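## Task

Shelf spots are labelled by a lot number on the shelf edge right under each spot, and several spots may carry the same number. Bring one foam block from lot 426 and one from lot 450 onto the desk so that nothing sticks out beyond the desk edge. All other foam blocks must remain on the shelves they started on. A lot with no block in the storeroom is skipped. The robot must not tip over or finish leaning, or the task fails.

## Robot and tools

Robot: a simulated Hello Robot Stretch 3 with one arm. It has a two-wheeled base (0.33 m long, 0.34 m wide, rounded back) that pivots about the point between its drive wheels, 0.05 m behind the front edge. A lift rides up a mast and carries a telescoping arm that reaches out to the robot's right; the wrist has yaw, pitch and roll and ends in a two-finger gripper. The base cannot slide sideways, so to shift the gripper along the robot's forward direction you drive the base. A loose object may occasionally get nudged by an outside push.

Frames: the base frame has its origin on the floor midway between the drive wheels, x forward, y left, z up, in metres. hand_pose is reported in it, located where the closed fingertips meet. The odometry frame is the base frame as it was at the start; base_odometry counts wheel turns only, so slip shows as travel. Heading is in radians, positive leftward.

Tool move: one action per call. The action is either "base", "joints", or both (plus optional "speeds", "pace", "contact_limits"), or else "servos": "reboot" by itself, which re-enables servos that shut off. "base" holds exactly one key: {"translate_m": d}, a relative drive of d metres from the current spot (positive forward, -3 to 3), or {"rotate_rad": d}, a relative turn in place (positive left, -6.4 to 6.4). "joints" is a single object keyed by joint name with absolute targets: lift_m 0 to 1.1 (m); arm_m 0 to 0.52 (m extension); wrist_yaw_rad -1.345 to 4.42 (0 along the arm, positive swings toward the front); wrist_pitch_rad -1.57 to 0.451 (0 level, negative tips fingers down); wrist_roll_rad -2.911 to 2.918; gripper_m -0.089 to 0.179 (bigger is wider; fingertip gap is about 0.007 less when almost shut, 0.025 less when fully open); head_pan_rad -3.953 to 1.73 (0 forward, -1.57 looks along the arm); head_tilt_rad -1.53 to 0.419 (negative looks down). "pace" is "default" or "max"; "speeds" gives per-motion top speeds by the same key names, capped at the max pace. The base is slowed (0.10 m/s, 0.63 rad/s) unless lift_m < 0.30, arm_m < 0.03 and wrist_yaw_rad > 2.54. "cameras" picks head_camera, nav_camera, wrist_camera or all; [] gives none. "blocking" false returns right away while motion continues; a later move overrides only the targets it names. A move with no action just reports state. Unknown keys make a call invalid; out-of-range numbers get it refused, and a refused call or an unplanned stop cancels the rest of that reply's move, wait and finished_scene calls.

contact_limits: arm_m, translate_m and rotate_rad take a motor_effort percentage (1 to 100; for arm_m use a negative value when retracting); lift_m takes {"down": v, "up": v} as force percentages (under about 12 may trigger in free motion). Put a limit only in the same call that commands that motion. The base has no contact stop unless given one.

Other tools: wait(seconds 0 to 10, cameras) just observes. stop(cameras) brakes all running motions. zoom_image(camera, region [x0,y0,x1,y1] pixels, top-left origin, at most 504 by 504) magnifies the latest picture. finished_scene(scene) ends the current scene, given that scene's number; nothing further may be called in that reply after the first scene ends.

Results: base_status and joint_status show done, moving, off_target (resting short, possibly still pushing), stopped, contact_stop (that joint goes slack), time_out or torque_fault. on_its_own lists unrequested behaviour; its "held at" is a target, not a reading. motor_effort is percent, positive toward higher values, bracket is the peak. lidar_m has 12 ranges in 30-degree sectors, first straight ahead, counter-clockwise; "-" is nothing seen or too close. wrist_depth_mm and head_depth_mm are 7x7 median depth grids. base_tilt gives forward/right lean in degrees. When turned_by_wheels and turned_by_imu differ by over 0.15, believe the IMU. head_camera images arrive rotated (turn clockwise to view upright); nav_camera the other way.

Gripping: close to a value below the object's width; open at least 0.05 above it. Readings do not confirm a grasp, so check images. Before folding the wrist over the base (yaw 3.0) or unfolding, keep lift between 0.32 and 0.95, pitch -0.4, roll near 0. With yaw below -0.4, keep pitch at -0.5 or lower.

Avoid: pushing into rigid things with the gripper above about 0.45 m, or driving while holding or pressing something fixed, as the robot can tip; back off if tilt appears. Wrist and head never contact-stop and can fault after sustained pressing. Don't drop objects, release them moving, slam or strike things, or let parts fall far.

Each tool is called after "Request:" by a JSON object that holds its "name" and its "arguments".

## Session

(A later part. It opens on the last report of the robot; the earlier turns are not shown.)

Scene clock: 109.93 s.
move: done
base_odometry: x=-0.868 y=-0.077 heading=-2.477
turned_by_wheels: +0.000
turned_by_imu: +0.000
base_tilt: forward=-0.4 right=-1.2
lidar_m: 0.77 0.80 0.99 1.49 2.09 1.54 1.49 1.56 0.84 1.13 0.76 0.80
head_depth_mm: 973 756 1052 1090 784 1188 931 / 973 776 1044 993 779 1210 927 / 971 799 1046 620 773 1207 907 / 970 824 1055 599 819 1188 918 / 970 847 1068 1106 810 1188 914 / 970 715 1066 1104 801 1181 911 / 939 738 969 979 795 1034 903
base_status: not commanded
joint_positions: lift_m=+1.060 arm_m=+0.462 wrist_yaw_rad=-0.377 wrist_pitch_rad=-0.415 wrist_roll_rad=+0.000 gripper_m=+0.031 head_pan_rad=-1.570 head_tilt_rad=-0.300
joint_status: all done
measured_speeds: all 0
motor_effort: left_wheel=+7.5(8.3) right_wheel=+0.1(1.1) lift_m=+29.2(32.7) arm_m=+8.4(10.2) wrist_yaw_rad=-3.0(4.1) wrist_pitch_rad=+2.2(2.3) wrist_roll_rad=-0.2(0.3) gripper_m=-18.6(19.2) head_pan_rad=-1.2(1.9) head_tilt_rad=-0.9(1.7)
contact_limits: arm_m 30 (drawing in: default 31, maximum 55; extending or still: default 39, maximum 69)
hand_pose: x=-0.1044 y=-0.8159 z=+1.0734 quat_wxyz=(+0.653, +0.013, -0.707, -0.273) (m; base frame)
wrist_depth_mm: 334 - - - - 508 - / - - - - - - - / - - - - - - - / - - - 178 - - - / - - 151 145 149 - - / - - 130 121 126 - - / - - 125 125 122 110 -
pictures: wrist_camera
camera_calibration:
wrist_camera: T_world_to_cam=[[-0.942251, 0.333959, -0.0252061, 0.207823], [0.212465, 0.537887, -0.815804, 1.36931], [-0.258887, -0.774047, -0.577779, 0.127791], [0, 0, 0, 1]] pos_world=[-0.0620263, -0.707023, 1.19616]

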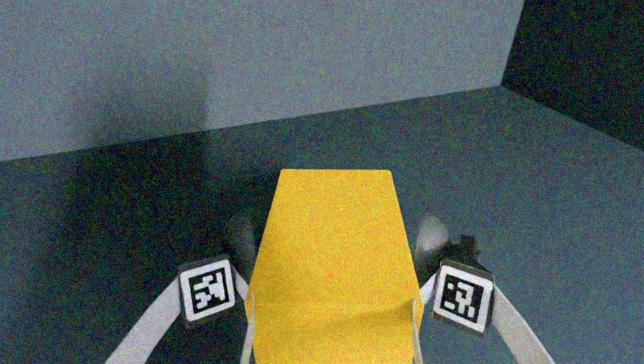

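Request:
{"name": "move", "arguments": {"joints": {"arm_m": 0.0, "head_pan_rad": -2.5, "head_tilt_rad": -0.4}, "cameras": ["head_camera"]}}

Request:
{"name": "zoom_image", "arguments": {"camera": "head_camera", "region": [350, 100, 750, 400]}}

Request:
{"name": "move", "arguments": {"base": {"rotate_rad": 1.894}, "joints": {"lift_m": 0.9, "head_pan_rad": -1.0}, "cameras": ["head_camera","wrist_camera"]}}

Request:
{"name": "move", "arguments": {"base": {"translate_m": 0.65}, "pace": "max", "cameras": ["nav_camera"]}}

Scene clock: 143.07 s.
move: done
base_odometry: x=-0.868 y=-0.077 heading=-2.477
turned_by_wheels: +0.000
turned_by_imu: +0.000
base_tilt: forward=-0.3 right=-1.2
lidar_m: 0.77 0.80 0.99 1.49 2.10 1.54 1.49 1.55 0.85 1.13 0.76 0.80
head_depth_mm: 1305 1356 1426 - - - - / 1335 1417 1505 - - - 1345 / 1406 1475 1561 - - - 1370 / 1493 1578 1701 - - - 1416 / 1380 1466 1556 - - 1548 1354 / 782 1142 1369 - - 1022 1136 / 679 729 762 - - 968 -
base_status: not commanded
joint_positions: lift_m=+1.060 arm_m=+0.001 wrist_yaw_rad=-0.377 wrist_pitch_rad=-0.415 wrist_roll_rad=+0.000 gripper_m=+0.031 head_pan_rad=-2.500 head_tilt_rad=-0.401
joint_status: all done
measured_speeds: all 0
motor_effort: left_wheel=+7.9(8.3) right_wheel=+0.6(1.4) lift_m=+25.6(30.2) arm_m=-11.8(13.8) wrist_yaw_rad=-2.6(4.5) wrist_pitch_rad=+2.3(2.4) wrist_roll_rad=+0.0(0.3) gripper_m=-18.9(19.7) head_pan_rad=+3.4(6.8) head_tilt_rad=-1.8(7.6)
hand_pose: x=-0.1044 y=-0.3545 z=+1.0734 quat_wxyz=(+0.653, +0.014, -0.707, -0.273) (m; base frame)
wrist_depth_mm: - - - - - - - / - - - - - - - / - - 471 - - - - / - - - 179 - - - / - - 153 145 150 - - / - - 130 122 126 - - / - - 125 125 126 - -
pictures: head_camera (sideways)
camera_calibration:
head_camera: T_world_to_cam=[[0.245403, 0.24105, -0.938974, 1.23593], [0.569029, -0.819993, -0.0617885, 0.076619], [-0.784846, -0.51914, -0.338393, 0.400775], [0, 0, 0, 1]] pos_world=[-0.0323525, -0.0270352, 1.30086]

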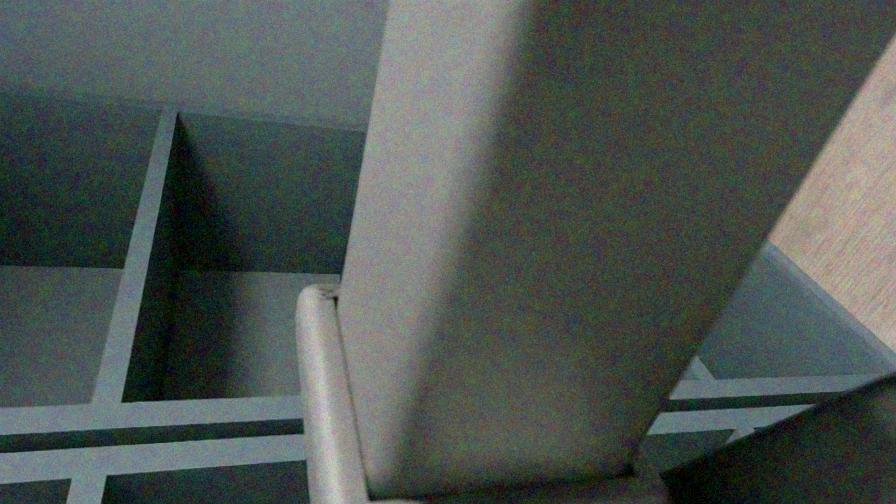

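Scaled by 1.260 from the camera's 896x504 image, which has a finer 1280x720 frame.

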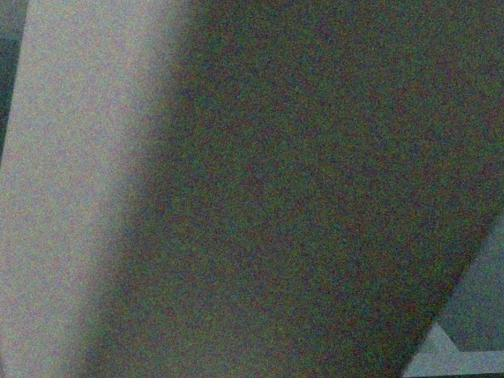

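Scene clock: 147.17 s.
move: done
base_odometry: x=-0.868 y=-0.077 heading=-0.584
turned_by_wheels: +1.894
turned_by_imu: +1.863
base_tilt: forward=-0.4 right=-1.3
lidar_m: 2.73 1.67 1.49 1.49 0.86 1.10 0.76 0.85 0.77 0.78 0.95 0.99
head_depth_mm: 771 802 830 836 881 924 978 / 843 883 922 969 1016 1075 1112 / 935 982 1037 1091 1150 1232 1292 / 1044 1110 1170 1252 1307 1426 1405 / 1196 1273 1350 1431 1263 1640 1388 / 1391 1498 1610 1631 1127 1742 1354 / 1642 1786 1983 1635 1061 1120 1243
base_status: done
joint_positions: lift_m=+0.900 arm_m=+0.001 wrist_yaw_rad=-0.378 wrist_pitch_rad=-0.415 wrist_roll_rad=+0.000 gripper_m=+0.031 head_pan_rad=-1.000 head_tilt_rad=-0.401
joint_status: all done
measured_speeds: all 0
motor_effort: left_wheel=-9.1(12.5) right_wheel=+8.6(12.8) lift_m=+23.8(26.8) arm_m=-12.4(13.3) wrist_yaw_rad=-1.9(4.2) wrist_pitch_rad=+2.3(2.5) wrist_roll_rad=-0.1(0.4) gripper_m=-18.4(19.6) head_pan_rad=-3.1(5.4) head_tilt_rad=+0.0(2.5)
hand_pose: x=-0.1044 y=-0.3544 z=+0.9133 quat_wxyz=(+0.653, +0.014, -0.707, -0.273) (m; base frame)
wrist_depth_mm: 481 - - - - 461 484 / 517 - - - - - 534 / 558 - - - - - - / - - - 178 - 652 - / - - 151 145 150 715 - / - - 130 122 126 - - / - - 125 125 126 110 -
pictures: head_camera (sideways), wrist_camera
camera_calibration:
head_camera: T_world_to_cam=[[-0.223242, 0.261692, -0.938978, 1.23879], [0.857897, 0.510091, -0.061803, 0.0748809], [0.462791, -0.819344, -0.338379, 0.39316], [0, 0, 0, 1]] pos_world=[0.030358, -0.0402437, 1.30086]
wrist_camera: T_world_to_cam=[[-0.942202, 0.334093, -0.0252227, 0.0497188], [0.212661, 0.538169, -0.815567, 0.990303], [-0.258902, -0.773793, -0.578112, 0.392918], [0, 0, 0, 1]] pos_world=[-0.0620264, -0.245524, 1.03606]

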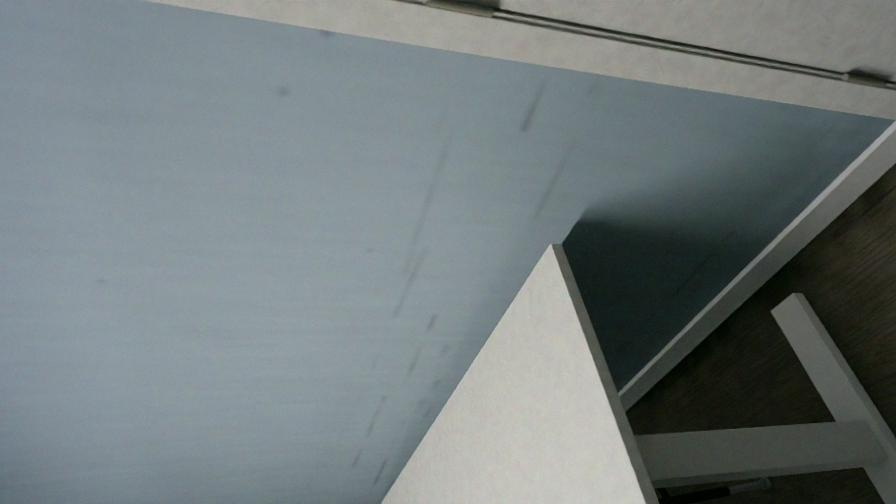

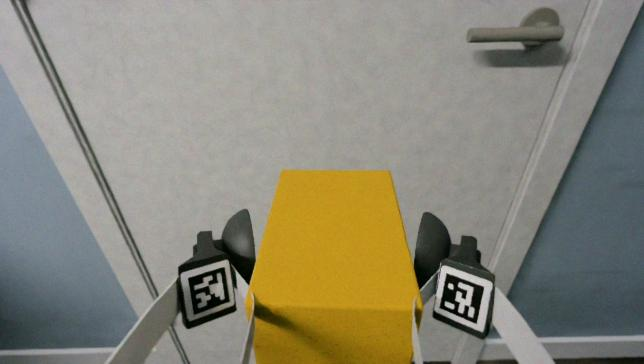

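Scene clock: 154.63 s.
move: done
base_odometry: x=-0.326 y=-0.435 heading=-0.584
turned_by_wheels: +0.000
turned_by_imu: +0.000
base_tilt: forward=-0.3 right=-1.1
lidar_m: 2.97 1.45 1.29 1.29 1.55 1.33 1.40 1.09 0.97 0.60 0.61 0.94
head_depth_mm: 969 1005 1053 1097 1107 819 645 / 1060 1110 1158 1224 1107 809 640 / 1177 1239 1300 1375 1099 802 636 / 1325 1396 1469 1521 1087 800 632 / 1502 1592 1716 1672 1073 792 630 / 1731 1861 2030 1659 1067 791 627 / 2083 2261 2504 1637 1059 784 685
base_status: done
joint_positions: lift_m=+0.900 arm_m=+0.001 wrist_yaw_rad=-0.378 wrist_pitch_rad=-0.415 wrist_roll_rad=+0.000 gripper_m=+0.031 head_pan_rad=-1.000 head_tilt_rad=-0.401
joint_status: not commanded
measured_speeds: all 0
motor_effort: left_wheel=+1.2(9.2) right_wheel=+8.4(13.8) lift_m=+24.5(25.3) arm_m=-11.0(12.8) wrist_yaw_rad=-2.8(4.1) wrist_pitch_rad=+2.3(2.4) wrist_roll_rad=+0.0(0.4) gripper_m=-18.8(19.4) head_pan_rad=-3.2(4.0) head_tilt_rad=+3.8(4.4)
hand_pose: x=-0.1044 y=-0.3544 z=+0.9133 quat_wxyz=(+0.653, +0.014, -0.707, -0.273) (m; base frame)
wrist_depth_mm: - - - - - - - / - - - - - - - / - - - - - - - / - - - 178 - - - / - - 151 145 150 - - / - - 130 122 126 - - / - - 127 125 129 - -
pictures: nav_camera (sideways)
camera_calibration:
nav_camera: T_world_to_cam=[[0.21188, -0.298391, 0.930629, -1.16941], [-0.832841, -0.553378, 0.0121846, 0.0394078], [0.511354, -0.777647, -0.365762, 0.426175], [0, 0, 0, 1]] pos_world=[0.0626686, 0.00428045, 1.24369]

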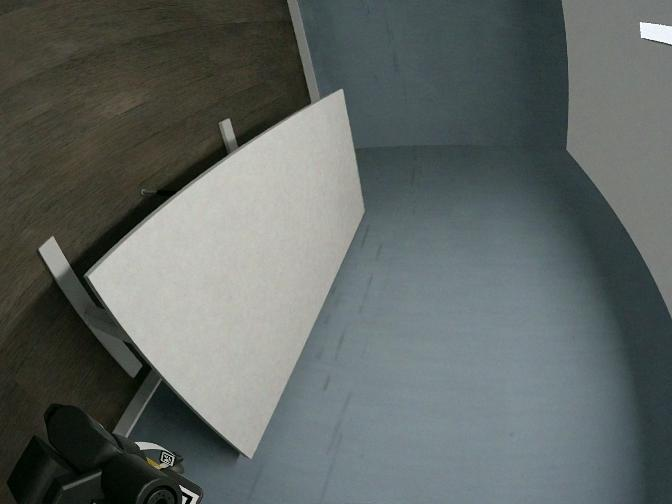

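Request:
{"name": "move", "arguments": {"base": {"translate_m": 0.63}, "pace": "max", "cameras": []}}

Request:
{"name": "move", "arguments": {"base": {"rotate_rad": -0.323}, "joints": {"head_pan_rad": -1.57}, "cameras": ["head_camera","nav_camera","wrist_camera"]}}

Scene clock: 166.83 s.
move: done
base_odometry: x=+0.199 y=-0.783 heading=-0.584
turned_by_wheels: +0.000
turned_by_imu: +0.000
base_tilt: forward=-0.2 right=-1.4
lidar_m: 2.39 1.23 1.09 1.10 1.32 1.89 2.02 1.34 0.74 0.60 0.89 2.38
head_depth_mm: 1162 1215 1260 1316 1115 818 643 / 1283 1336 1400 1452 1107 810 640 / 1419 1487 1563 1589 1098 802 656 / 1585 1686 1771 1819 1091 800 1361 / 1802 1928 2050 2161 1078 894 1399 / 2091 2254 2400 2586 1126 1754 1354 / 2100 2199 2311 2463 2217 1737 1381
base_status: done
joint_positions: lift_m=+0.900 arm_m=+0.001 wrist_yaw_rad=-0.378 wrist_pitch_rad=-0.415 wrist_roll_rad=+0.000 gripper_m=+0.031 head_pan_rad=-1.000 head_tilt_rad=-0.400
joint_status: not commanded
measured_speeds: all 0
motor_effort: left_wheel=+0.9(9.5) right_wheel=+8.5(13.8) lift_m=+25.7(26.1) arm_m=-8.8(10.8) wrist_yaw_rad=-3.4(4.3) wrist_pitch_rad=+2.2(2.5) wrist_roll_rad=+0.0(0.4) gripper_m=-18.6(19.5) head_pan_rad=-2.9(3.8) head_tilt_rad=+4.3(5.6)
hand_pose: x=-0.1044 y=-0.3544 z=+0.9133 quat_wxyz=(+0.653, +0.014, -0.707, -0.273) (m; base frame)
wrist_depth_mm: - - - - - - - / - - - - - - - / - - - - - - - / - - - 178 - - - / - - 151 145 150 - - / - - 130 121 126 - - / - - 125 125 122 110 -
pictures: none
No camera images: "cameras" was empty.

Scene clock: 168.53 s.
move: done
base_odometry: x=+0.199 y=-0.783 heading=-0.907
turned_by_wheels: -0.323
turned_by_imu: -0.317
base_tilt: forward=-0.3 right=-1.1
lidar_m: 2.38 1.56 1.13 1.10 1.14 1.55 1.89 1.66 0.74 0.77 0.60 1.22
head_depth_mm: 1001 1064 1144 1221 1293 816 647 / 996 1058 1140 1221 1107 810 434 / 1000 1055 1131 1212 1096 806 449 / 993 1056 1129 1222 1087 799 634 / 990 1057 1125 1211 1081 794 630 / 989 1054 1122 1213 1066 792 629 / 991 1045 1121 1203 1067 788 627
base_status: done
joint_positions: lift_m=+0.900 arm_m=+0.001 wrist_yaw_rad=-0.378 wrist_pitch_rad=-0.415 wrist_roll_rad=+0.000 gripper_m=+0.031 head_pan_rad=-1.578 head_tilt_rad=-0.400
joint_status: all done
measured_speeds: translate_m=+0.000 rotate_rad=+0.000 lift_m=+0.000 arm_m=+0.000 wrist_yaw_rad=+0.000 wrist_pitch_rad=+0.000 wrist_roll_rad=+0.000 head_pan_rad=+0.024 head_tilt_rad=+0.000
motor_effort: left_wheel=+8.1(12.0) right_wheel=-10.1(12.9) lift_m=+25.6(26.5) arm_m=-9.6(9.9) wrist_yaw_rad=-2.2(3.9) wrist_pitch_rad=+2.3(2.4) wrist_roll_rad=+0.1(0.3) gripper_m=-19.1(19.4) head_pan_rad=+3.4(4.6) head_tilt_rad=+3.9(5.1)
hand_pose: x=-0.1044 y=-0.3544 z=+0.9133 quat_wxyz=(+0.653, +0.014, -0.707, -0.273) (m; base frame)
wrist_depth_mm: - - - - - - - / - - - - - - - / - - - - - - - / - - - 178 557 - - / - - 151 145 150 - - / - - 130 121 126 378 - / - - 126 125 122 110 -
pictures: head_camera (sideways), nav_camera (sideways), wrist_camera
camera_calibration:
head_camera: T_world_to_cam=[[-0.0437788, 0.340582, -0.939195, 1.23804], [0.997192, -0.0422827, -0.0618152, 0.0740191], [-0.0607649, -0.939264, -0.337774, 0.395603], [0, 0, 0, 1]] pos_world=[0.00442741, -0.046948, 1.30096]
nav_camera: T_world_to_cam=[[0.014344, -0.365004, 0.930895, -1.16853], [-0.999892, -0.00813592, 0.0122171, 0.0403908], [0.0031144, -0.93097, -0.365082, 0.428404], [0, 0, 0, 1]] pos_world=[0.0558137, -0.0273592, 1.24369]
wrist_camera: T_world_to_cam=[[-0.942202, 0.334093, -0.0252227, 0.0497188], [0.212661, 0.538169, -0.815567, 0.990303], [-0.258902, -0.773793, -0.578112, 0.392918], [0, 0, 0, 1]] pos_world=[-0.0620264, -0.245524, 1.03606]

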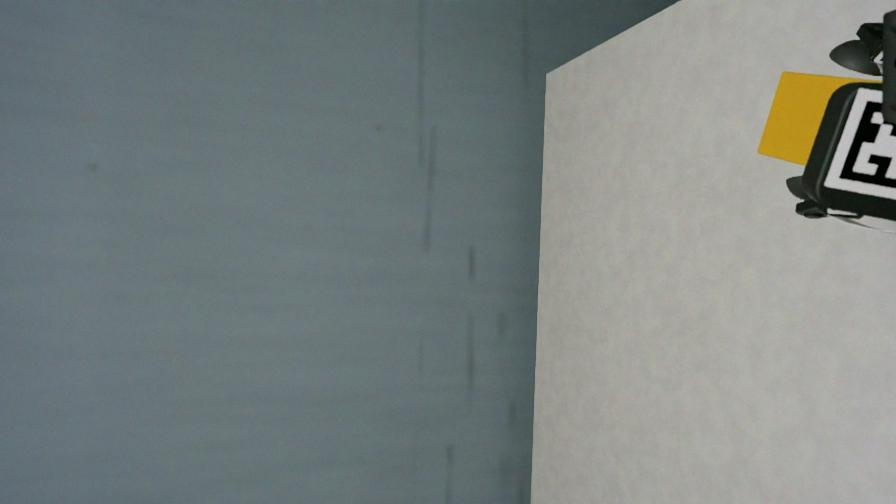

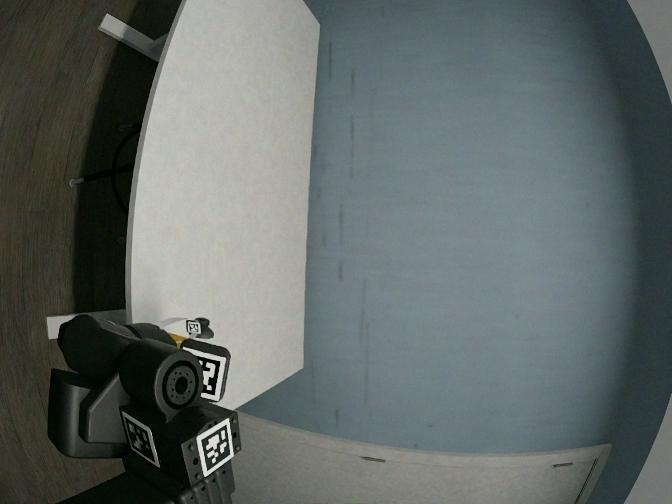

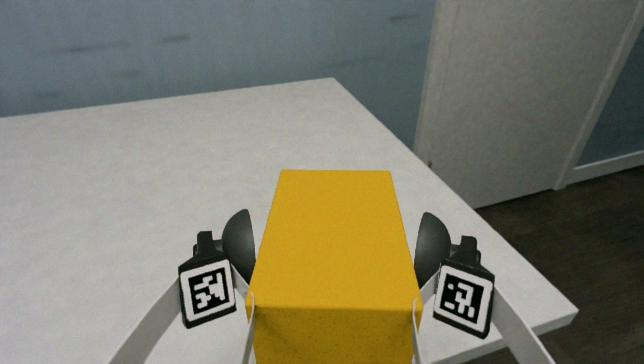

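Request:
{"name": "move", "arguments": {"joints": {"arm_m": 0.22}, "cameras": []}}

Request:
{"name": "move", "arguments": {"joints": {"lift_m": 0.755}, "contact_limits": {"lift_m": {"down": 14}}, "cameras": []}}

Request:
{"name": "move", "arguments": {"joints": {"lift_m": 0.741}, "contact_limits": {"lift_m": {"down": 12}}, "speeds": {"lift_m": 0.02}, "cameras": ["wrist_camera"]}}

Scene clock: 185.70 s.
move: done
base_odometry: x=+0.199 y=-0.783 heading=-0.907
turned_by_wheels: +0.000
turned_by_imu: +0.000
base_tilt: forward=-0.3 right=-1.1
lidar_m: 2.39 1.56 1.14 1.10 1.14 1.56 1.90 1.66 0.74 0.77 0.60 1.22
head_depth_mm: 998 1066 1136 1214 1276 296 607 / 994 1057 1135 1220 379 343 623 / 994 1059 1131 1212 353 334 620 / 992 1056 1136 1209 1031 369 635 / 989 1053 1126 1210 1083 794 630 / 989 1052 1123 1210 1068 790 627 / 989 1052 1122 1200 1059 786 625
base_status: not commanded
joint_positions: lift_m=+0.900 arm_m=+0.220 wrist_yaw_rad=-0.378 wrist_pitch_rad=-0.415 wrist_roll_rad=+0.000 gripper_m=+0.031 head_pan_rad=-1.570 head_tilt_rad=-0.400
joint_status: all done
measured_speeds: all 0
motor_effort: left_wheel=+7.8(8.4) right_wheel=-9.3(10.5) lift_m=+26.3(26.8) arm_m=+12.0(15.1) wrist_yaw_rad=-1.1(3.5) wrist_pitch_rad=+2.3(2.4) wrist_roll_rad=+0.0(0.3) gripper_m=-18.8(19.4) head_pan_rad=+2.9(3.9) head_tilt_rad=+4.5(5.7)
hand_pose: x=-0.1044 y=-0.5738 z=+0.9133 quat_wxyz=(+0.653, +0.014, -0.707, -0.273) (m; base frame)
wrist_depth_mm: - - - - - - - / - - - - - - - / - - - - - - - / - - - 178 536 - - / - - 151 145 150 - - / - - 130 121 126 123 - / - - 125 125 122 110 -
pictures: none
No camera images: "cameras" was empty.

Scene clock: 187.87 s.
move: done
base_odometry: x=+0.199 y=-0.783 heading=-0.907
turned_by_wheels: +0.000
turned_by_imu: +0.000
base_tilt: forward=-0.4 right=-1.2
lidar_m: 2.38 1.56 1.14 1.09 1.14 1.55 1.89 1.66 0.74 0.77 0.60 1.22
head_depth_mm: 997 1063 1133 1219 1284 816 644 / 995 1058 1135 1215 1108 809 368 / 993 1060 1134 1217 1095 806 398 / 994 1058 1136 1210 1089 800 409 / 992 1051 1122 1208 1082 795 630 / 995 1052 1125 1206 1068 790 627 / 993 1051 1127 1207 1057 787 625
base_status: not commanded
joint_positions: lift_m=+0.755 arm_m=+0.220 wrist_yaw_rad=-0.378 wrist_pitch_rad=-0.415 wrist_roll_rad=+0.000 gripper_m=+0.031 head_pan_rad=-1.570 head_tilt_rad=-0.400
joint_status: all done
measured_speeds: all 0
motor_effort: left_wheel=+7.9(8.4) right_wheel=-9.6(10.5) lift_m=+24.3(27.1) arm_m=+9.9(12.4) wrist_yaw_rad=-2.4(3.8) wrist_pitch_rad=+2.3(2.5) wrist_roll_rad=+0.0(0.3) gripper_m=-18.6(19.2) head_pan_rad=+3.7(3.9) head_tilt_rad=+3.6(4.9)
contact_limits: lift_m down 14 (down: maximum 72; up: maximum 65)
hand_pose: x=-0.1044 y=-0.5738 z=+0.7683 quat_wxyz=(+0.653, +0.014, -0.707, -0.273) (m; base frame)
wrist_depth_mm: - - - - - - - / - - - - - - - / - - - - - - - / - - - 178 - - - / - - 151 144 150 - - / - - 130 122 126 - - / - - 125 125 122 110 -
pictures: none
No camera images: "cameras" was empty.

Scene clock: 188.93 s.
move: done
base_odometry: x=+0.199 y=-0.783 heading=-0.907
turned_by_wheels: +0.000
turned_by_imu: +0.000
base_tilt: forward=-0.3 right=-1.2
lidar_m: 2.39 1.56 1.14 1.09 1.13 1.56 1.90 1.66 0.74 0.77 0.60 1.22
head_depth_mm: 999 1065 1139 1224 1279 815 645 / 997 1059 1133 1212 1109 810 373 / 995 1058 1131 1209 1090 805 404 / 991 1059 1134 1216 1090 799 418 / 988 1054 1132 1213 1074 794 631 / 987 1054 1124 1211 1069 792 630 / 988 1055 1127 1209 1063 785 625
base_status: not commanded
joint_positions: lift_m=+0.741 arm_m=+0.220 wrist_yaw_rad=-0.378 wrist_pitch_rad=-0.415 wrist_roll_rad=+0.000 gripper_m=+0.031 head_pan_rad=-1.570 head_tilt_rad=-0.400
joint_status: all done
measured_speeds: all 0
motor_effort: left_wheel=+8.0(8.2) right_wheel=-9.9(10.4) lift_m=+26.3(26.3) arm_m=+8.5(10.2) wrist_yaw_rad=-2.6(3.9) wrist_pitch_rad=+2.3(2.4) wrist_roll_rad=-0.2(0.3) gripper_m=-18.8(19.2) head_pan_rad=+3.2(3.7) head_tilt_rad=+4.1(5.1)
contact_limits: lift_m down 12 (down: maximum 72; up: maximum 65)
hand_pose: x=-0.1044 y=-0.5738 z=+0.7543 quat_wxyz=(+0.653, +0.014, -0.707, -0.273) (m; base frame)
wrist_depth_mm: - - - - - - - / - - - - - - - / - - - - - - - / - - - 178 - - - / - - 152 144 150 - - / - - 130 122 126 - - / - - 125 125 122 110 -
pictures: wrist_camera
camera_calibration:
wrist_camera: T_world_to_cam=[[-0.942208, 0.334079, -0.0251957, 0.119011], [0.212653, 0.538242, -0.815521, 0.978749], [-0.258887, -0.773748, -0.578179, 0.131231], [0, 0, 0, 1]] pos_world=[-0.0620264, -0.465024, 0.877064]

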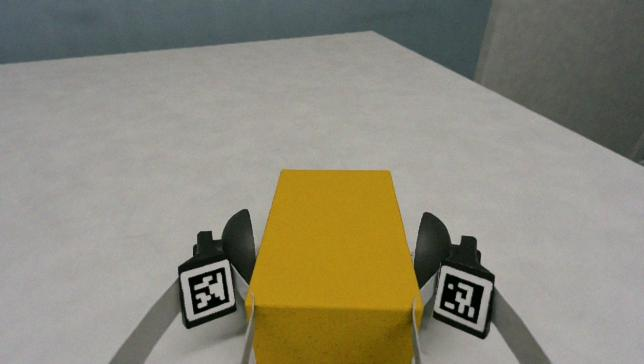

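Lower slowly to contact (pitch change is the sign).

Request:
{"name": "move", "arguments": {"joints": {"lift_m": 0.734}, "contact_limits": {"lift_m": {"down": 12}}, "speeds": {"lift_m": 0.02}, "cameras": []}}

Request:
{"name": "move", "arguments": {"joints": {"lift_m": 0.729}, "contact_limits": {"lift_m": {"down": 12}}, "speeds": {"lift_m": 0.02}, "cameras": ["wrist_camera"]}}

Scene clock: 196.57 s.
move: done
base_odometry: x=+0.199 y=-0.783 heading=-0.907
turned_by_wheels: +0.000
turned_by_imu: +0.000
base_tilt: forward=-0.3 right=-1.1
lidar_m: 2.38 1.55 1.14 1.10 1.14 1.55 1.89 1.67 0.74 0.77 0.60 1.22
head_depth_mm: 997 1063 1134 1216 1292 817 645 / 993 1060 1133 1215 1106 807 390 / 998 1058 1130 1216 1097 804 407 / 994 1057 1134 1213 1087 799 421 / 995 1061 1131 1208 1076 795 629 / 991 1048 1128 1208 1073 791 626 / 988 1052 1124 1212 1064 787 625
base_status: not commanded
joint_positions: lift_m=+0.734 arm_m=+0.220 wrist_yaw_rad=-0.378 wrist_pitch_rad=-0.415 wrist_roll_rad=+0.000 gripper_m=+0.031 head_pan_rad=-1.570 head_tilt_rad=-0.400
joint_status: all done
measured_speeds: all 0
motor_effort: left_wheel=+7.9(8.3) right_wheel=-9.8(10.1) lift_m=+23.7(28.6) arm_m=+3.8(5.4) wrist_yaw_rad=-2.2(4.0) wrist_pitch_rad=+2.3(2.5) wrist_roll_rad=+0.2(0.3) gripper_m=-18.8(19.3) head_pan_rad=+3.3(3.5) head_tilt_rad=+3.5(4.7)
contact_limits: lift_m down 12 (down: maximum 72; up: maximum 65)
hand_pose: x=-0.1044 y=-0.5738 z=+0.7473 quat_wxyz=(+0.653, +0.014, -0.707, -0.273) (m; base frame)
wrist_depth_mm: - - - - - - - / - - - - - - - / - - - - - - - / - - - 176 - - - / - - 151 144 149 - - / - - 130 121 126 - - / - - 125 125 122 110 -
pictures: none
No camera images: "cameras" was empty.

Scene clock: 197.20 s.
move: done
base_odometry: x=+0.199 y=-0.783 heading=-0.907
turned_by_wheels: +0.000
turned_by_imu: +0.000
base_tilt: forward=-0.4 right=-1.3
lidar_m: 2.39 1.56 1.14 1.09 1.13 1.55 1.89 1.67 0.74 0.77 0.60 1.22
head_depth_mm: 1000 1063 1134 1225 1292 816 643 / 999 1058 1132 1221 1108 811 396 / 996 1060 1130 1218 1095 805 408 / 995 1056 1129 1213 1083 800 425 / 987 1054 1127 1214 1079 796 629 / 993 1052 1126 1212 1070 790 630 / 994 1050 1120 1206 1061 782 626
base_status: not commanded
joint_positions: lift_m=+0.729 arm_m=+0.220 wrist_yaw_rad=-0.378 wrist_pitch_rad=-0.411 wrist_roll_rad=+0.000 gripper_m=+0.031 head_pan_rad=-1.570 head_tilt_rad=-0.400
joint_status: all done
measured_speeds: all 0
motor_effort: left_wheel=+8.1(8.4) right_wheel=-10.3(10.3) lift_m=+20.9(25.8) arm_m=+3.5(4.6) wrist_yaw_rad=-3.4(3.7) wrist_pitch_rad=+1.6(2.5) wrist_roll_rad=+0.1(0.3) gripper_m=-19.0(19.3) head_pan_rad=+2.7(3.5) head_tilt_rad=+3.0(4.8)
contact_limits: lift_m down 12 (down: maximum 72; up: maximum 65)
hand_pose: x=-0.1046 y=-0.5743 z=+0.7433 quat_wxyz=(+0.653, +0.012, -0.707, -0.272) (m; base frame)
wrist_depth_mm: - - - - - - - / - - - - - - - / - - - - - - - / - - - 172 - - - / - - 151 142 146 - - / - - 129 121 126 - - / - - 124 126 122 111 -
pictures: wrist_camera
camera_calibration:
wrist_camera: T_world_to_cam=[[-0.942192, 0.33413, -0.0251266, 0.118686], [0.21149, 0.534852, -0.81805, 0.969905], [-0.259896, -0.776074, -0.574598, 0.120341], [0, 0, 0, 1]] pos_world=[-0.0620244, -0.465019, 0.86556]

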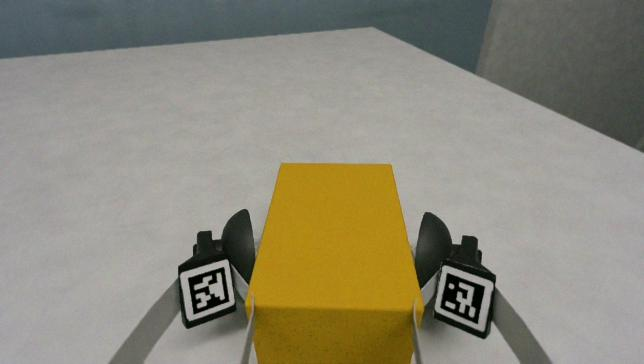

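Request:
{"name": "move", "arguments": {"joints": {"gripper_m": 0.17}, "cameras": []}}

Request:
{"name": "move", "arguments": {"joints": {"lift_m": 0.87}, "pace": "max", "cameras": ["wrist_camera"]}}

Request:
{"name": "move", "arguments": {"joints": {"arm_m": 0.0, "wrist_pitch_rad": -0.4}, "pace": "max", "cameras": []}}

Request:
{"name": "move", "arguments": {"joints": {"wrist_yaw_rad": 3.0, "gripper_m": 0.05}, "pace": "max", "cameras": ["head_camera"]}}

Request:
{"name": "move", "arguments": {"joints": {"lift_m": 0.27, "head_pan_rad": -3.5, "head_tilt_rad": -0.35}, "pace": "max", "cameras": ["head_camera","nav_camera"]}}

Request:
{"name": "zoom_image", "arguments": {"camera": "head_camera", "region": [400, 0, 800, 500]}}

Scene clock: 208.30 s.
move: done
base_odometry: x=+0.199 y=-0.783 heading=-0.907
turned_by_wheels: +0.000
turned_by_imu: +0.000
base_tilt: forward=-0.3 right=-1.2
lidar_m: 2.39 1.55 1.14 1.10 1.14 1.55 1.89 1.66 0.74 0.77 0.60 1.22
head_depth_mm: 994 1063 1137 1221 1290 816 644 / 995 1061 1134 1215 1108 810 395 / 996 1054 1132 1209 1097 805 409 / 992 1056 1129 1214 1085 800 426 / 993 1053 1130 1208 1079 794 632 / 994 1052 1123 1201 1066 786 627 / 989 1054 1121 1208 1061 785 626
base_status: not commanded
joint_positions: lift_m=+0.729 arm_m=+0.220 wrist_yaw_rad=-0.378 wrist_pitch_rad=-0.412 wrist_roll_rad=+0.000 gripper_m=+0.170 head_pan_rad=-1.570 head_tilt_rad=-0.400
joint_status: all done
measured_speeds: all 0
motor_effort: left_wheel=+8.0(8.2) right_wheel=-9.8(10.4) lift_m=+29.8(29.9) arm_m=-1.7(2.2) wrist_yaw_rad=-2.2(4.2) wrist_pitch_rad=+1.8(1.8) wrist_roll_rad=-0.2(0.3) gripper_m=+0.5(82.9) head_pan_rad=+3.0(3.3) head_tilt_rad=+3.7(4.9)
contact_limits: lift_m down 12 (down: maximum 72; up: maximum 65)
hand_pose: x=-0.1046 y=-0.5742 z=+0.7431 quat_wxyz=(+0.653, +0.012, -0.707, -0.272) (m; base frame)
wrist_depth_mm: - - - - - - - / - - - - - - - / - - - - - - - / - - - 171 - - - / - 143 - 141 146 - - / - 124 - 120 119 - - / - - - 125 122 - 106
pictures: none
No camera images: "cameras" was empty.

Scene clock: 210.03 s.
move: done
base_odometry: x=+0.199 y=-0.783 heading=-0.907
turned_by_wheels: +0.000
turned_by_imu: +0.000
base_tilt: forward=-0.3 right=-1.2
lidar_m: 2.39 1.56 1.14 1.10 1.14 1.55 1.89 1.66 0.74 0.78 0.60 1.21
head_depth_mm: 997 1062 1135 1222 1291 316 - / 993 1059 1127 1216 1113 346 621 / 995 1057 1132 1221 393 356 584 / 997 1054 1130 1217 1090 379 598 / 990 1059 1127 1218 1077 794 631 / 991 1052 1126 1211 1069 791 628 / 993 1053 1126 1209 1056 786 626
base_status: not commanded
joint_positions: lift_m=+0.870 arm_m=+0.220 wrist_yaw_rad=-0.378 wrist_pitch_rad=-0.413 wrist_roll_rad=+0.000 gripper_m=+0.170 head_pan_rad=-1.570 head_tilt_rad=-0.400
joint_status: all done
measured_speeds: all 0
motor_effort: left_wheel=+7.8(8.4) right_wheel=-9.7(10.3) lift_m=+29.3(32.5) arm_m=-4.2(4.2) wrist_yaw_rad=-2.9(3.5) wrist_pitch_rad=+1.9(2.1) wrist_roll_rad=+0.0(0.3) gripper_m=+0.6(1.1) head_pan_rad=+2.5(3.2) head_tilt_rad=+3.6(4.2)
hand_pose: x=-0.1045 y=-0.5741 z=+0.8838 quat_wxyz=(+0.653, +0.013, -0.707, -0.273) (m; base frame)
wrist_depth_mm: - - - - - - - / - - - - - - - / - - - - - - - / - - - - - - - / - 143 - - - 431 - / - 125 - - - - - / - - - - - - 106
pictures: wrist_camera
camera_calibration:
wrist_camera: T_world_to_cam=[[-0.942171, 0.334188, -0.0251575, 0.122284], [0.212084, 0.536432, -0.816861, 1.08466], [-0.25949, -0.774958, -0.576286, 0.203486], [0, 0, 0, 1]] pos_world=[-0.0620253, -0.465021, 1.00636]

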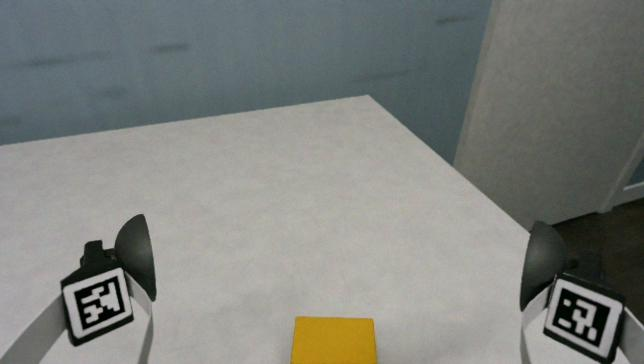

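Scene clock: 211.80 s.
move: done
base_odometry: x=+0.199 y=-0.783 heading=-0.907
turned_by_wheels: +0.000
turned_by_imu: +0.000
base_tilt: forward=-0.2 right=-1.2
lidar_m: 2.38 1.56 1.14 1.09 1.14 1.56 1.89 1.66 0.74 0.77 0.60 1.22
head_depth_mm: 998 1067 1133 1224 1289 813 644 / 996 1062 1134 1222 1101 811 643 / 997 1056 1128 1216 1101 804 638 / 993 1053 1131 1210 1092 800 600 / 988 1058 1131 1213 1081 796 630 / 992 1063 1123 1207 1071 789 627 / 990 1053 1126 1211 1063 787 627
base_status: not commanded
joint_positions: lift_m=+0.870 arm_m=+0.001 wrist_yaw_rad=-0.378 wrist_pitch_rad=-0.414 wrist_roll_rad=+0.000 gripper_m=+0.170 head_pan_rad=-1.570 head_tilt_rad=-0.400
joint_status: all done
measured_speeds: all 0
motor_effort: left_wheel=+7.9(8.5) right_wheel=-8.9(10.4) lift_m=+23.5(29.5) arm_m=-12.0(14.4) wrist_yaw_rad=-2.8(3.5) wrist_pitch_rad=+2.0(3.6) wrist_roll_rad=+0.1(0.3) gripper_m=+0.6(1.0) head_pan_rad=+2.5(3.2) head_tilt_rad=+3.7(4.2)
hand_pose: x=-0.1045 y=-0.3546 z=+0.8836 quat_wxyz=(+0.653, +0.013, -0.707, -0.273) (m; base frame)
wrist_depth_mm: - - - - - - - / - - - - - - - / - - - - - - - / - - - - - - - / - 143 - - - 432 - / - 124 - - - - - / - - - - - - 106
pictures: none
No camera images: "cameras" was empty.

Scene clock: 213.77 s.
move: done
base_odometry: x=+0.199 y=-0.783 heading=-0.907
turned_by_wheels: +0.000
turned_by_imu: +0.000
base_tilt: forward=-0.3 right=-1.1
lidar_m: 2.39 1.56 1.13 1.09 1.13 1.55 1.89 1.66 0.74 0.78 0.60 1.22
head_depth_mm: 997 1058 1136 1220 1290 816 644 / 998 1061 1131 1218 1104 813 640 / 994 1057 1135 1212 1097 804 635 / 994 1052 1129 1215 1090 802 632 / 990 1051 1129 1213 1078 794 629 / 991 1059 1127 1209 1068 791 627 / 991 1050 1126 1210 1062 782 625
base_status: not commanded
joint_positions: lift_m=+0.870 arm_m=+0.001 wrist_yaw_rad=+2.997 wrist_pitch_rad=-0.414 wrist_roll_rad=+0.000 gripper_m=+0.050 head_pan_rad=-1.570 head_tilt_rad=-0.400
joint_status: all done
measured_speeds: all 0
motor_effort: left_wheel=+7.5(8.1) right_wheel=-9.7(10.1) lift_m=+24.5(24.8) arm_m=-12.4(13.0) wrist_yaw_rad=+2.8(6.7) wrist_pitch_rad=+2.1(2.1) wrist_roll_rad=+0.1(0.3) gripper_m=+0.4(81.7) head_pan_rad=+2.4(3.1) head_tilt_rad=+3.3(3.8)
hand_pose: x=+0.0112 y=+0.0771 z=+0.8836 quat_wxyz=(+0.195, +0.700, +0.095, +0.680) (m; base frame)
wrist_depth_mm: - 137 - - - - - / - 147 - - - - - / - 162 - - - - - / - 183 - - - - - / - - 198 - - - - / - - 127 - 125 - - / - - 276 - - - -
pictures: head_camera (sideways)
camera_calibration:
head_camera: T_world_to_cam=[[-0.0466093, 0.340195, -0.939199, 1.23806], [0.997511, -0.0339552, -0.0618023, 0.0739791], [-0.0529155, -0.939742, -0.337765, 0.39556], [0, 0, 0, 1]] pos_world=[0.00484121, -0.0469444, 1.30096]

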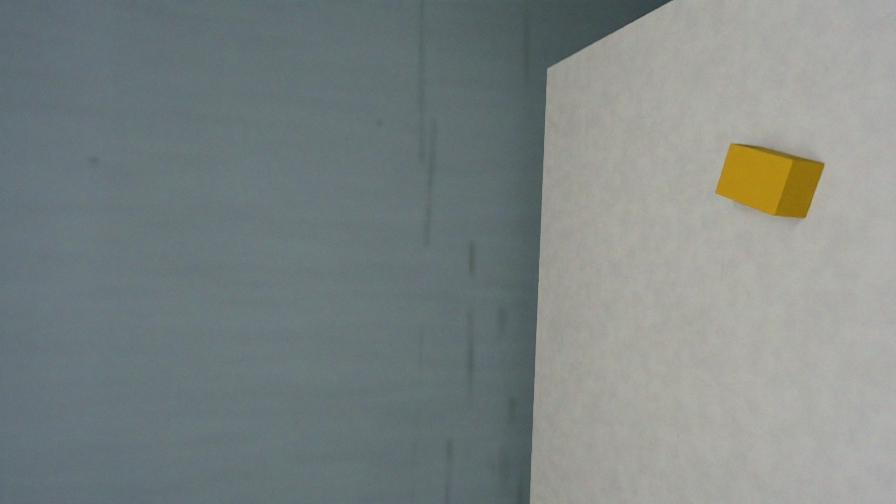

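Scene clock: 218.57 s.
move: done
base_odometry: x=+0.199 y=-0.783 heading=-0.907
turned_by_wheels: +0.000
turned_by_imu: +0.000
base_tilt: forward=-0.3 right=-1.3
lidar_m: 2.38 1.56 1.14 1.10 1.13 1.55 1.89 1.67 0.74 0.77 0.60 1.22
head_depth_mm: 1486 1499 1532 1569 1614 1643 1480 / 1803 1766 1833 1852 1909 1828 1488 / 2046 2007 2114 2203 2288 1884 1482 / 2104 2263 2409 2467 2488 1886 1463 / 2048 2169 2298 2386 2444 1870 1465 / 1929 2082 2172 2320 2295 1853 1459 / 1592 1691 1826 1963 2173 1850 1451
base_status: not commanded
joint_positions: lift_m=+0.270 arm_m=+0.001 wrist_yaw_rad=+2.997 wrist_pitch_rad=-0.414 wrist_roll_rad=+0.000 gripper_m=+0.050 head_pan_rad=-3.500 head_tilt_rad=-0.350
joint_status: all done
measured_speeds: all 0
motor_effort: left_wheel=+7.6(8.2) right_wheel=-9.1(10.6) lift_m=+26.1(27.2) arm_m=-9.5(12.1) wrist_yaw_rad=+1.6(3.8) wrist_pitch_rad=+2.2(2.3) wrist_roll_rad=-0.1(0.3) gripper_m=+0.4(0.8) head_pan_rad=+3.7(5.2) head_tilt_rad=+4.5(11.2)
hand_pose: x=+0.0111 y=+0.0770 z=+0.2835 quat_wxyz=(+0.195, +0.700, +0.095, +0.680) (m; base frame)
wrist_depth_mm: - 137 - - - - - / - 148 - - - - - / 899 161 825 885 873 849 848 / 710 186 645 688 696 684 679 / 585 564 198 572 564 572 562 / 502 494 127 298 126 482 484 / 270 255 254 259 413 424 422
pictures: head_camera (sideways), nav_camera (sideways)
camera_calibration:
head_camera: T_world_to_cam=[[0.290506, -0.0594611, -0.955024, 1.25667], [-0.385519, -0.920751, -0.0599427, 0.0800066], [-0.875775, 0.385593, -0.290407, 0.338847], [0, 0, 0, 1]] pos_world=[-0.0374722, 0.0177319, 1.30335]
nav_camera: T_world_to_cam=[[-0.303737, 0.0956353, 0.947944, -1.18884], [0.33684, 0.941473, 0.0129467, 0.0312475], [-0.891225, 0.323238, -0.318174, 0.372817], [0, 0, 0, 1]] pos_world=[-0.0393555, -0.0362323, 1.24517]

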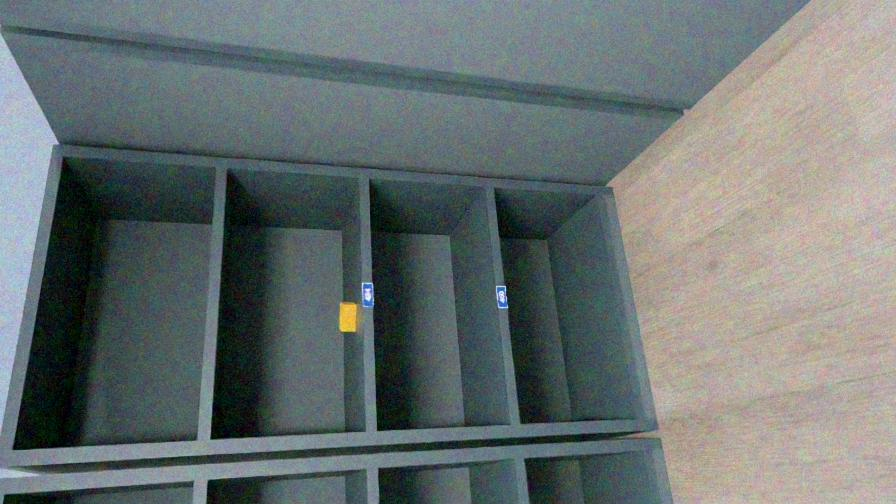

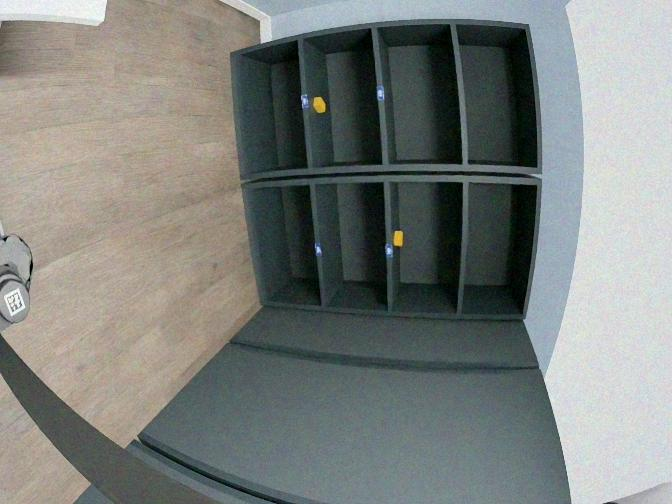

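Scaled by 1.008 from the camera's 896x504 image, which has a finer 1280x720 frame.

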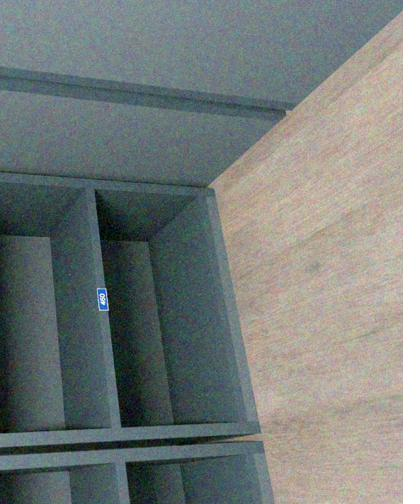

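Request:
{"name": "move", "arguments": {"base": {"rotate_rad": 0.344}, "joints": {"head_pan_rad": 0.3, "head_tilt_rad": -0.3}, "pace": "max", "cameras": ["nav_camera"]}}

Request:
{"name": "move", "arguments": {"base": {"translate_m": 1.87}, "pace": "max", "cameras": []}}

Request:
{"name": "move", "arguments": {"base": {"rotate_rad": 1.227}, "pace": "max", "cameras": ["nav_camera"]}}

Scene clock: 244.47 s.
move: done
base_odometry: x=+0.199 y=-0.783 heading=-0.563
turned_by_wheels: +0.344
turned_by_imu: +0.337
base_tilt: forward=-0.3 right=-1.1
lidar_m: 2.40 1.22 1.10 1.10 1.33 1.89 2.03 1.32 0.74 0.60 0.89 2.38
head_depth_mm: 2100 2193 2250 2324 2399 2058 1562 / 2250 2335 2390 2516 2599 2040 1555 / 2411 2487 2568 2682 2694 2025 1553 / 2549 2704 2836 2929 2916 2001 1542 / 1403 1448 1532 1605 1697 1771 1530 / 1239 1298 1356 1417 1474 1557 1523 / 1119 1158 1213 1256 1311 1368 1414
base_status: done
joint_positions: lift_m=+0.270 arm_m=+0.001 wrist_yaw_rad=+2.997 wrist_pitch_rad=-0.414 wrist_roll_rad=+0.000 gripper_m=+0.050 head_pan_rad=+0.308 head_tilt_rad=-0.298
joint_status: all done
measured_speeds: translate_m=+0.000 rotate_rad=+0.000 lift_m=+0.000 arm_m=+0.000 wrist_yaw_rad=+0.000 wrist_pitch_rad=+0.000 wrist_roll_rad=+0.000 head_pan_rad=-0.024 head_tilt_rad=+0.000
motor_effort: left_wheel=-6.6(14.5) right_wheel=+8.4(12.7) lift_m=+23.4(29.8) arm_m=-9.5(9.8) wrist_yaw_rad=+0.6(3.3) wrist_pitch_rad=+2.1(2.3) wrist_roll_rad=+0.2(0.4) gripper_m=+0.3(0.8) head_pan_rad=-2.9(6.3) head_tilt_rad=+1.0(8.4)
hand_pose: x=+0.0111 y=+0.0770 z=+0.2835 quat_wxyz=(+0.195, +0.700, +0.095, +0.680) (m; base frame)
wrist_depth_mm: - 137 - - - - 918 / - 148 - - - - - / 907 161 855 875 875 862 843 / 714 186 643 687 678 681 683 / 588 563 198 576 576 567 564 / 494 498 127 299 125 488 483 / 269 256 255 258 412 423 423
pictures: nav_camera (sideways)
camera_calibration:
nav_camera: T_world_to_cam=[[0.250207, 0.0975216, 0.963268, -1.21223], [0.316909, -0.948357, 0.0136954, 0.0304048], [0.914858, 0.301842, -0.268191, 0.29671], [0, 0, 0, 1]] pos_world=[0.0222258, 0.0574938, 1.24686]

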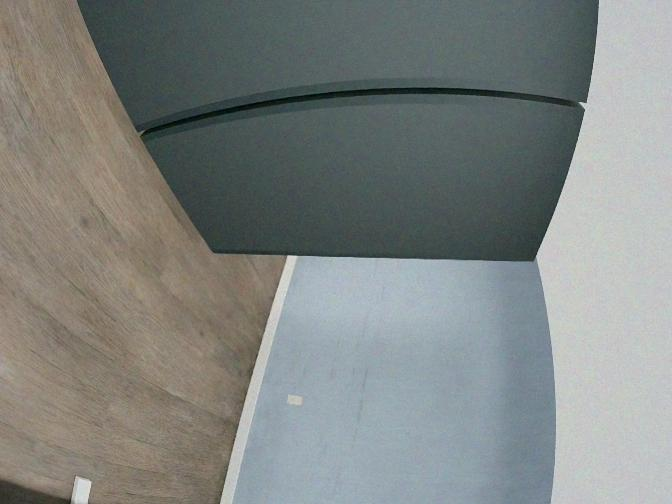

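Scene clock: 252.13 s.
move: done
base_odometry: x=+1.780 y=-1.781 heading=-0.563
turned_by_wheels: +0.000
turned_by_imu: +0.001
base_tilt: forward=-0.4 right=-1.2
lidar_m: 0.64 0.78 1.49 0.67 0.62 1.12 2.38 1.54 1.80 1.13 0.71 0.64
head_depth_mm: 539 559 578 599 622 649 675 / 576 594 618 645 669 697 730 / 615 638 665 692 725 756 795 / 659 687 718 753 790 834 874 / 713 750 782 822 865 915 972 / 776 818 859 907 961 1018 1092 / 849 900 944 1009 1074 1150 1239
base_status: done
joint_positions: lift_m=+0.270 arm_m=+0.001 wrist_yaw_rad=+2.998 wrist_pitch_rad=-0.414 wrist_roll_rad=+0.000 gripper_m=+0.050 head_pan_rad=+0.300 head_tilt_rad=-0.300
joint_status: not commanded
measured_speeds: all 0
motor_effort: left_wheel=-1.8(11.6) right_wheel=+7.9(14.5) lift_m=+28.4(30.1) arm_m=-11.3(12.8) wrist_yaw_rad=+1.4(3.0) wrist_pitch_rad=+2.2(2.3) wrist_roll_rad=-0.1(0.5) gripper_m=+0.4(0.9) head_pan_rad=-3.0(3.8) head_tilt_rad=-3.3(4.1)
hand_pose: x=+0.0110 y=+0.0770 z=+0.2835 quat_wxyz=(+0.195, +0.700, +0.096, +0.680) (m; base frame)
wrist_depth_mm: - 137 - - - - - / - 148 173 - - - - / - 161 804 883 867 856 847 / 717 186 643 696 685 682 669 / 587 564 198 576 563 569 563 / 502 501 127 297 125 489 482 / 271 255 255 259 411 423 421
pictures: none
No camera images: "cameras" was empty.

Scene clock: 254.03 s.
move: done
base_odometry: x=+1.780 y=-1.781 heading=+0.663
turned_by_wheels: +1.227
turned_by_imu: +1.203
base_tilt: forward=-0.2 right=-1.2
lidar_m: 1.94 0.61 0.67 1.75 2.62 1.54 1.81 0.93 0.67 0.64 0.66 0.89
head_depth_mm: 1607 1679 1751 1823 1900 1955 1568 / 1652 1706 1792 1875 1962 2013 1555 / 1689 1762 1850 1937 2039 2006 1548 / 1740 1822 1910 2022 2110 1986 1532 / 1756 1843 1925 2013 2108 1844 1433 / 698 722 752 783 818 857 899 / 577 593 611 635 655 680 709
base_status: done
joint_positions: lift_m=+0.270 arm_m=+0.001 wrist_yaw_rad=+2.998 wrist_pitch_rad=-0.414 wrist_roll_rad=+0.000 gripper_m=+0.050 head_pan_rad=+0.300 head_tilt_rad=-0.300
joint_status: not commanded
measured_speeds: all 0
motor_effort: left_wheel=-5.8(15.0) right_wheel=+7.8(14.4) lift_m=+27.7(28.7) arm_m=-11.9(13.3) wrist_yaw_rad=+1.6(3.1) wrist_pitch_rad=+2.1(2.2) wrist_roll_rad=-0.1(0.2) gripper_m=+0.7(0.8) head_pan_rad=-2.8(3.8) head_tilt_rad=-2.4(3.2)
hand_pose: x=+0.0110 y=+0.0770 z=+0.2835 quat_wxyz=(+0.195, +0.700, +0.096, +0.680) (m; base frame)
wrist_depth_mm: - 137 - - - - - / - 147 - - - - - / 905 162 849 894 876 823 - / 724 185 646 693 690 682 - / 587 564 198 573 566 568 568 / 498 493 127 296 125 486 485 / 270 256 254 259 415 422 424
pictures: nav_camera (sideways)
camera_calibration:
nav_camera: T_world_to_cam=[[0.253468, 0.0961952, 0.962549, -1.2113], [0.308997, -0.950965, 0.0136693, 0.0304984], [0.916665, 0.29396, -0.270763, 0.299985], [0, 0, 0, 1]] pos_world=[0.022617, 0.057341, 1.24675]

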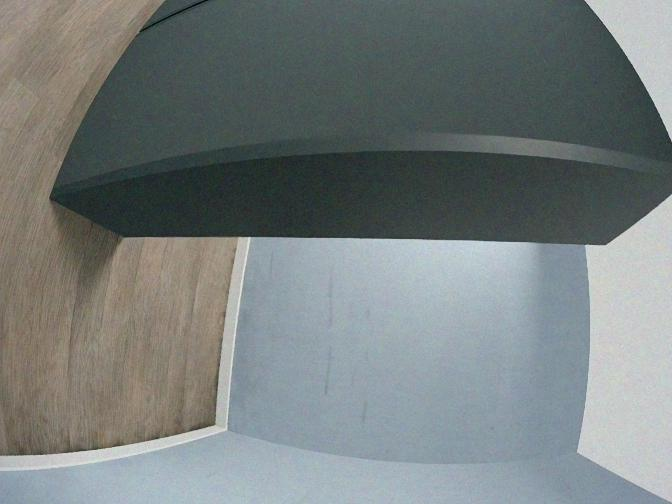

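Request:
{"name": "move", "arguments": {"base": {"translate_m": 1.49}, "pace": "max", "cameras": []}}

Request:
{"name": "move", "arguments": {"base": {"rotate_rad": -1.571}, "joints": {"head_pan_rad": -2.3, "head_tilt_rad": -0.3}, "pace": "max", "cameras": ["nav_camera","head_camera"]}}

Request:
{"name": "zoom_image", "arguments": {"camera": "head_camera", "region": [350, 0, 850, 250]}}

Request:
{"name": "zoom_image", "arguments": {"camera": "nav_camera", "region": [100, 0, 440, 340]}}

Scene clock: 268.50 s.
move: done
base_odometry: x=+2.955 y=-0.864 heading=+0.663
turned_by_wheels: +0.000
turned_by_imu: +0.001
base_tilt: forward=-0.3 right=-1.3
lidar_m: 0.46 0.48 0.65 1.69 1.43 0.68 2.59 0.88 0.64 0.61 0.63 0.48
head_depth_mm: 355 369 386 404 423 444 467 / 364 379 397 417 436 459 484 / 374 391 409 428 451 475 501 / 385 402 421 443 466 492 520 / 396 414 434 457 483 510 541 / 407 427 448 473 499 530 564 / 421 440 464 490 517 550 585
base_status: done
joint_positions: lift_m=+0.270 arm_m=+0.001 wrist_yaw_rad=+2.998 wrist_pitch_rad=-0.414 wrist_roll_rad=+0.000 gripper_m=+0.050 head_pan_rad=+0.300 head_tilt_rad=-0.300
joint_status: not commanded
measured_speeds: all 0
motor_effort: left_wheel=+2.5(12.2) right_wheel=+3.1(15.6) lift_m=+26.8(27.8) arm_m=-3.0(9.1) wrist_yaw_rad=+1.5(2.9) wrist_pitch_rad=+2.2(2.3) wrist_roll_rad=+0.3(0.3) gripper_m=+0.8(1.3) head_pan_rad=-1.5(2.7) head_tilt_rad=+1.0(2.1)
hand_pose: x=+0.0110 y=+0.0770 z=+0.2835 quat_wxyz=(+0.195, +0.700, +0.096, +0.680) (m; base frame)
wrist_depth_mm: - 137 - - - - 495 / - 147 - - - - 509 / 812 161 846 877 870 791 505 / 713 186 646 691 699 656 512 / 590 564 198 579 570 567 530 / 497 497 127 297 126 487 477 / 269 256 253 259 412 419 421
pictures: none
No camera images: "cameras" was empty.

Scene clock: 270.97 s.
move: done
base_odometry: x=+2.955 y=-0.864 heading=-0.907
turned_by_wheels: -1.571
turned_by_imu: -1.541
base_tilt: forward=-0.3 right=-1.3
lidar_m: 0.61 0.64 0.48 0.46 0.48 0.66 1.83 1.39 0.68 2.38 0.87 0.63
head_depth_mm: 1242 1253 1320 1319 1396 1436 1490 / 1336 1334 1435 1341 1507 1270 1468 / 1282 1030 1440 1321 1541 1188 1362 / 1167 1031 1297 1291 889 1191 982 / 584 612 641 681 717 757 806 / 650 686 724 764 816 868 925 / 760 806 861 920 990 1070 1156
base_status: done
joint_positions: lift_m=+0.270 arm_m=+0.001 wrist_yaw_rad=+2.998 wrist_pitch_rad=-0.414 wrist_roll_rad=+0.000 gripper_m=+0.050 head_pan_rad=-2.308 head_tilt_rad=-0.300
joint_status: all done
measured_speeds: translate_m=+0.000 rotate_rad=+0.000 lift_m=+0.000 arm_m=+0.000 wrist_yaw_rad=+0.000 wrist_pitch_rad=+0.000 wrist_roll_rad=+0.000 head_pan_rad=+0.024 head_tilt_rad=+0.000
motor_effort: left_wheel=+5.6(15.0) right_wheel=-9.1(14.5) lift_m=+26.9(26.9) arm_m=-12.3(12.9) wrist_yaw_rad=+2.2(2.7) wrist_pitch_rad=+2.2(2.3) wrist_roll_rad=+0.0(0.3) gripper_m=+0.5(1.2) head_pan_rad=+3.4(6.2) head_tilt_rad=+0.9(3.7)
hand_pose: x=+0.0110 y=+0.0770 z=+0.2835 quat_wxyz=(+0.195, +0.700, +0.096, +0.680) (m; base frame)
wrist_depth_mm: 436 137 456 469 481 494 508 / 470 147 499 510 528 532 533 / 516 162 520 547 - - - / 549 178 187 - - 631 636 / 572 542 199 573 566 565 562 / 500 495 127 298 126 487 486 / 270 256 255 260 412 421 420
pictures: head_camera (sideways), nav_camera (sideways)
camera_calibration:
head_camera: T_world_to_cam=[[0.13062, 0.212592, -0.968371, 1.27507], [0.710864, -0.700934, -0.0579945, 0.0707596], [-0.691094, -0.680805, -0.24268, 0.275676], [0, 0, 0, 1]] pos_world=[-0.0263316, -0.0337897, 1.30574]
nav_camera: T_world_to_cam=[[-0.169334, -0.211751, 0.962542, -1.20869], [-0.74967, 0.66167, 0.013677, 0.0369547], [-0.639782, -0.719273, -0.270786, 0.309588], [0, 0, 0, 1]] pos_world=[0.0210997, -0.0577155, 1.24675]

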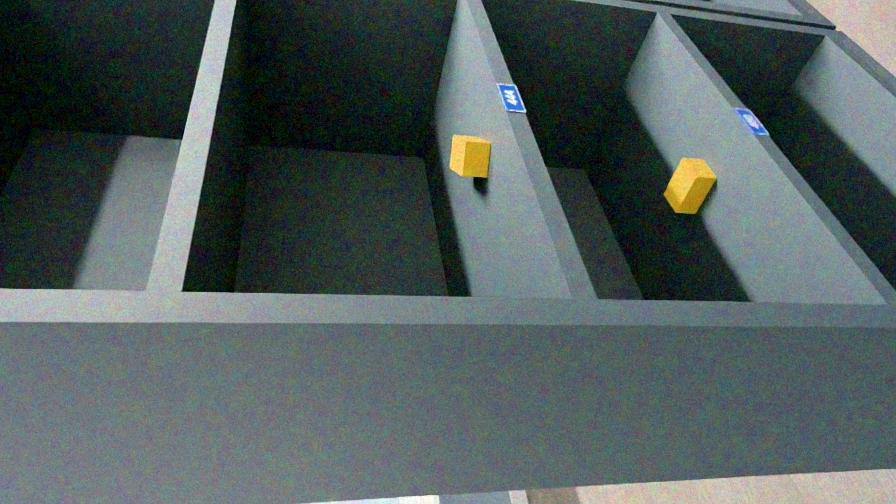

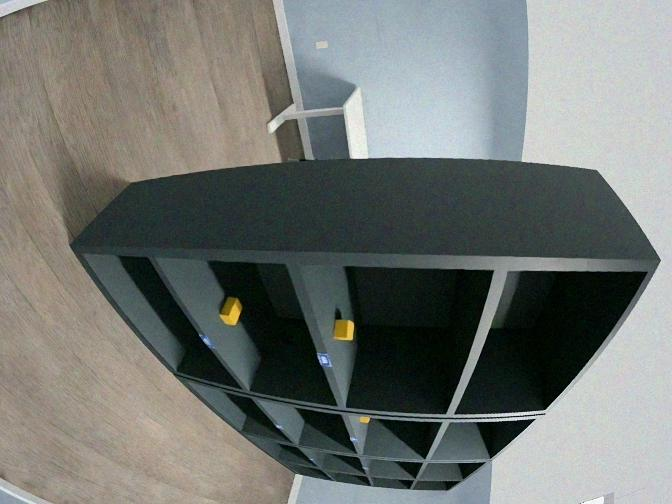

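Scaled by 1.008 from the camera's 896x504 image, which has a finer 1280x720 frame.

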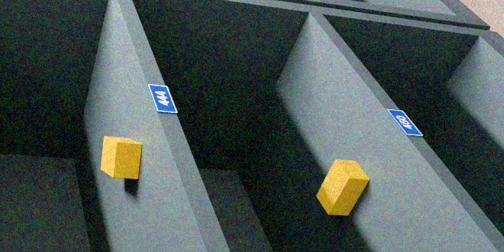

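Scaled by 1.482 from the camera's 672x504 image, which has a finer 792x594 frame.

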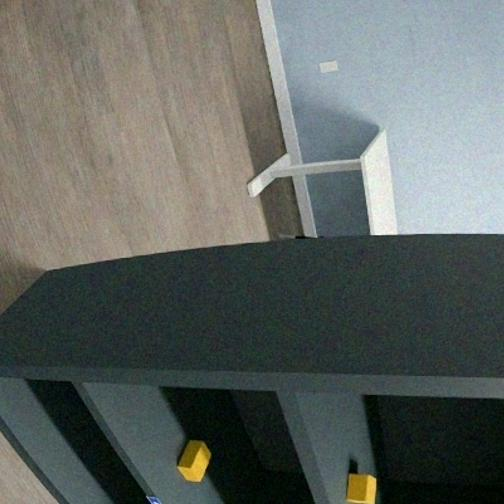

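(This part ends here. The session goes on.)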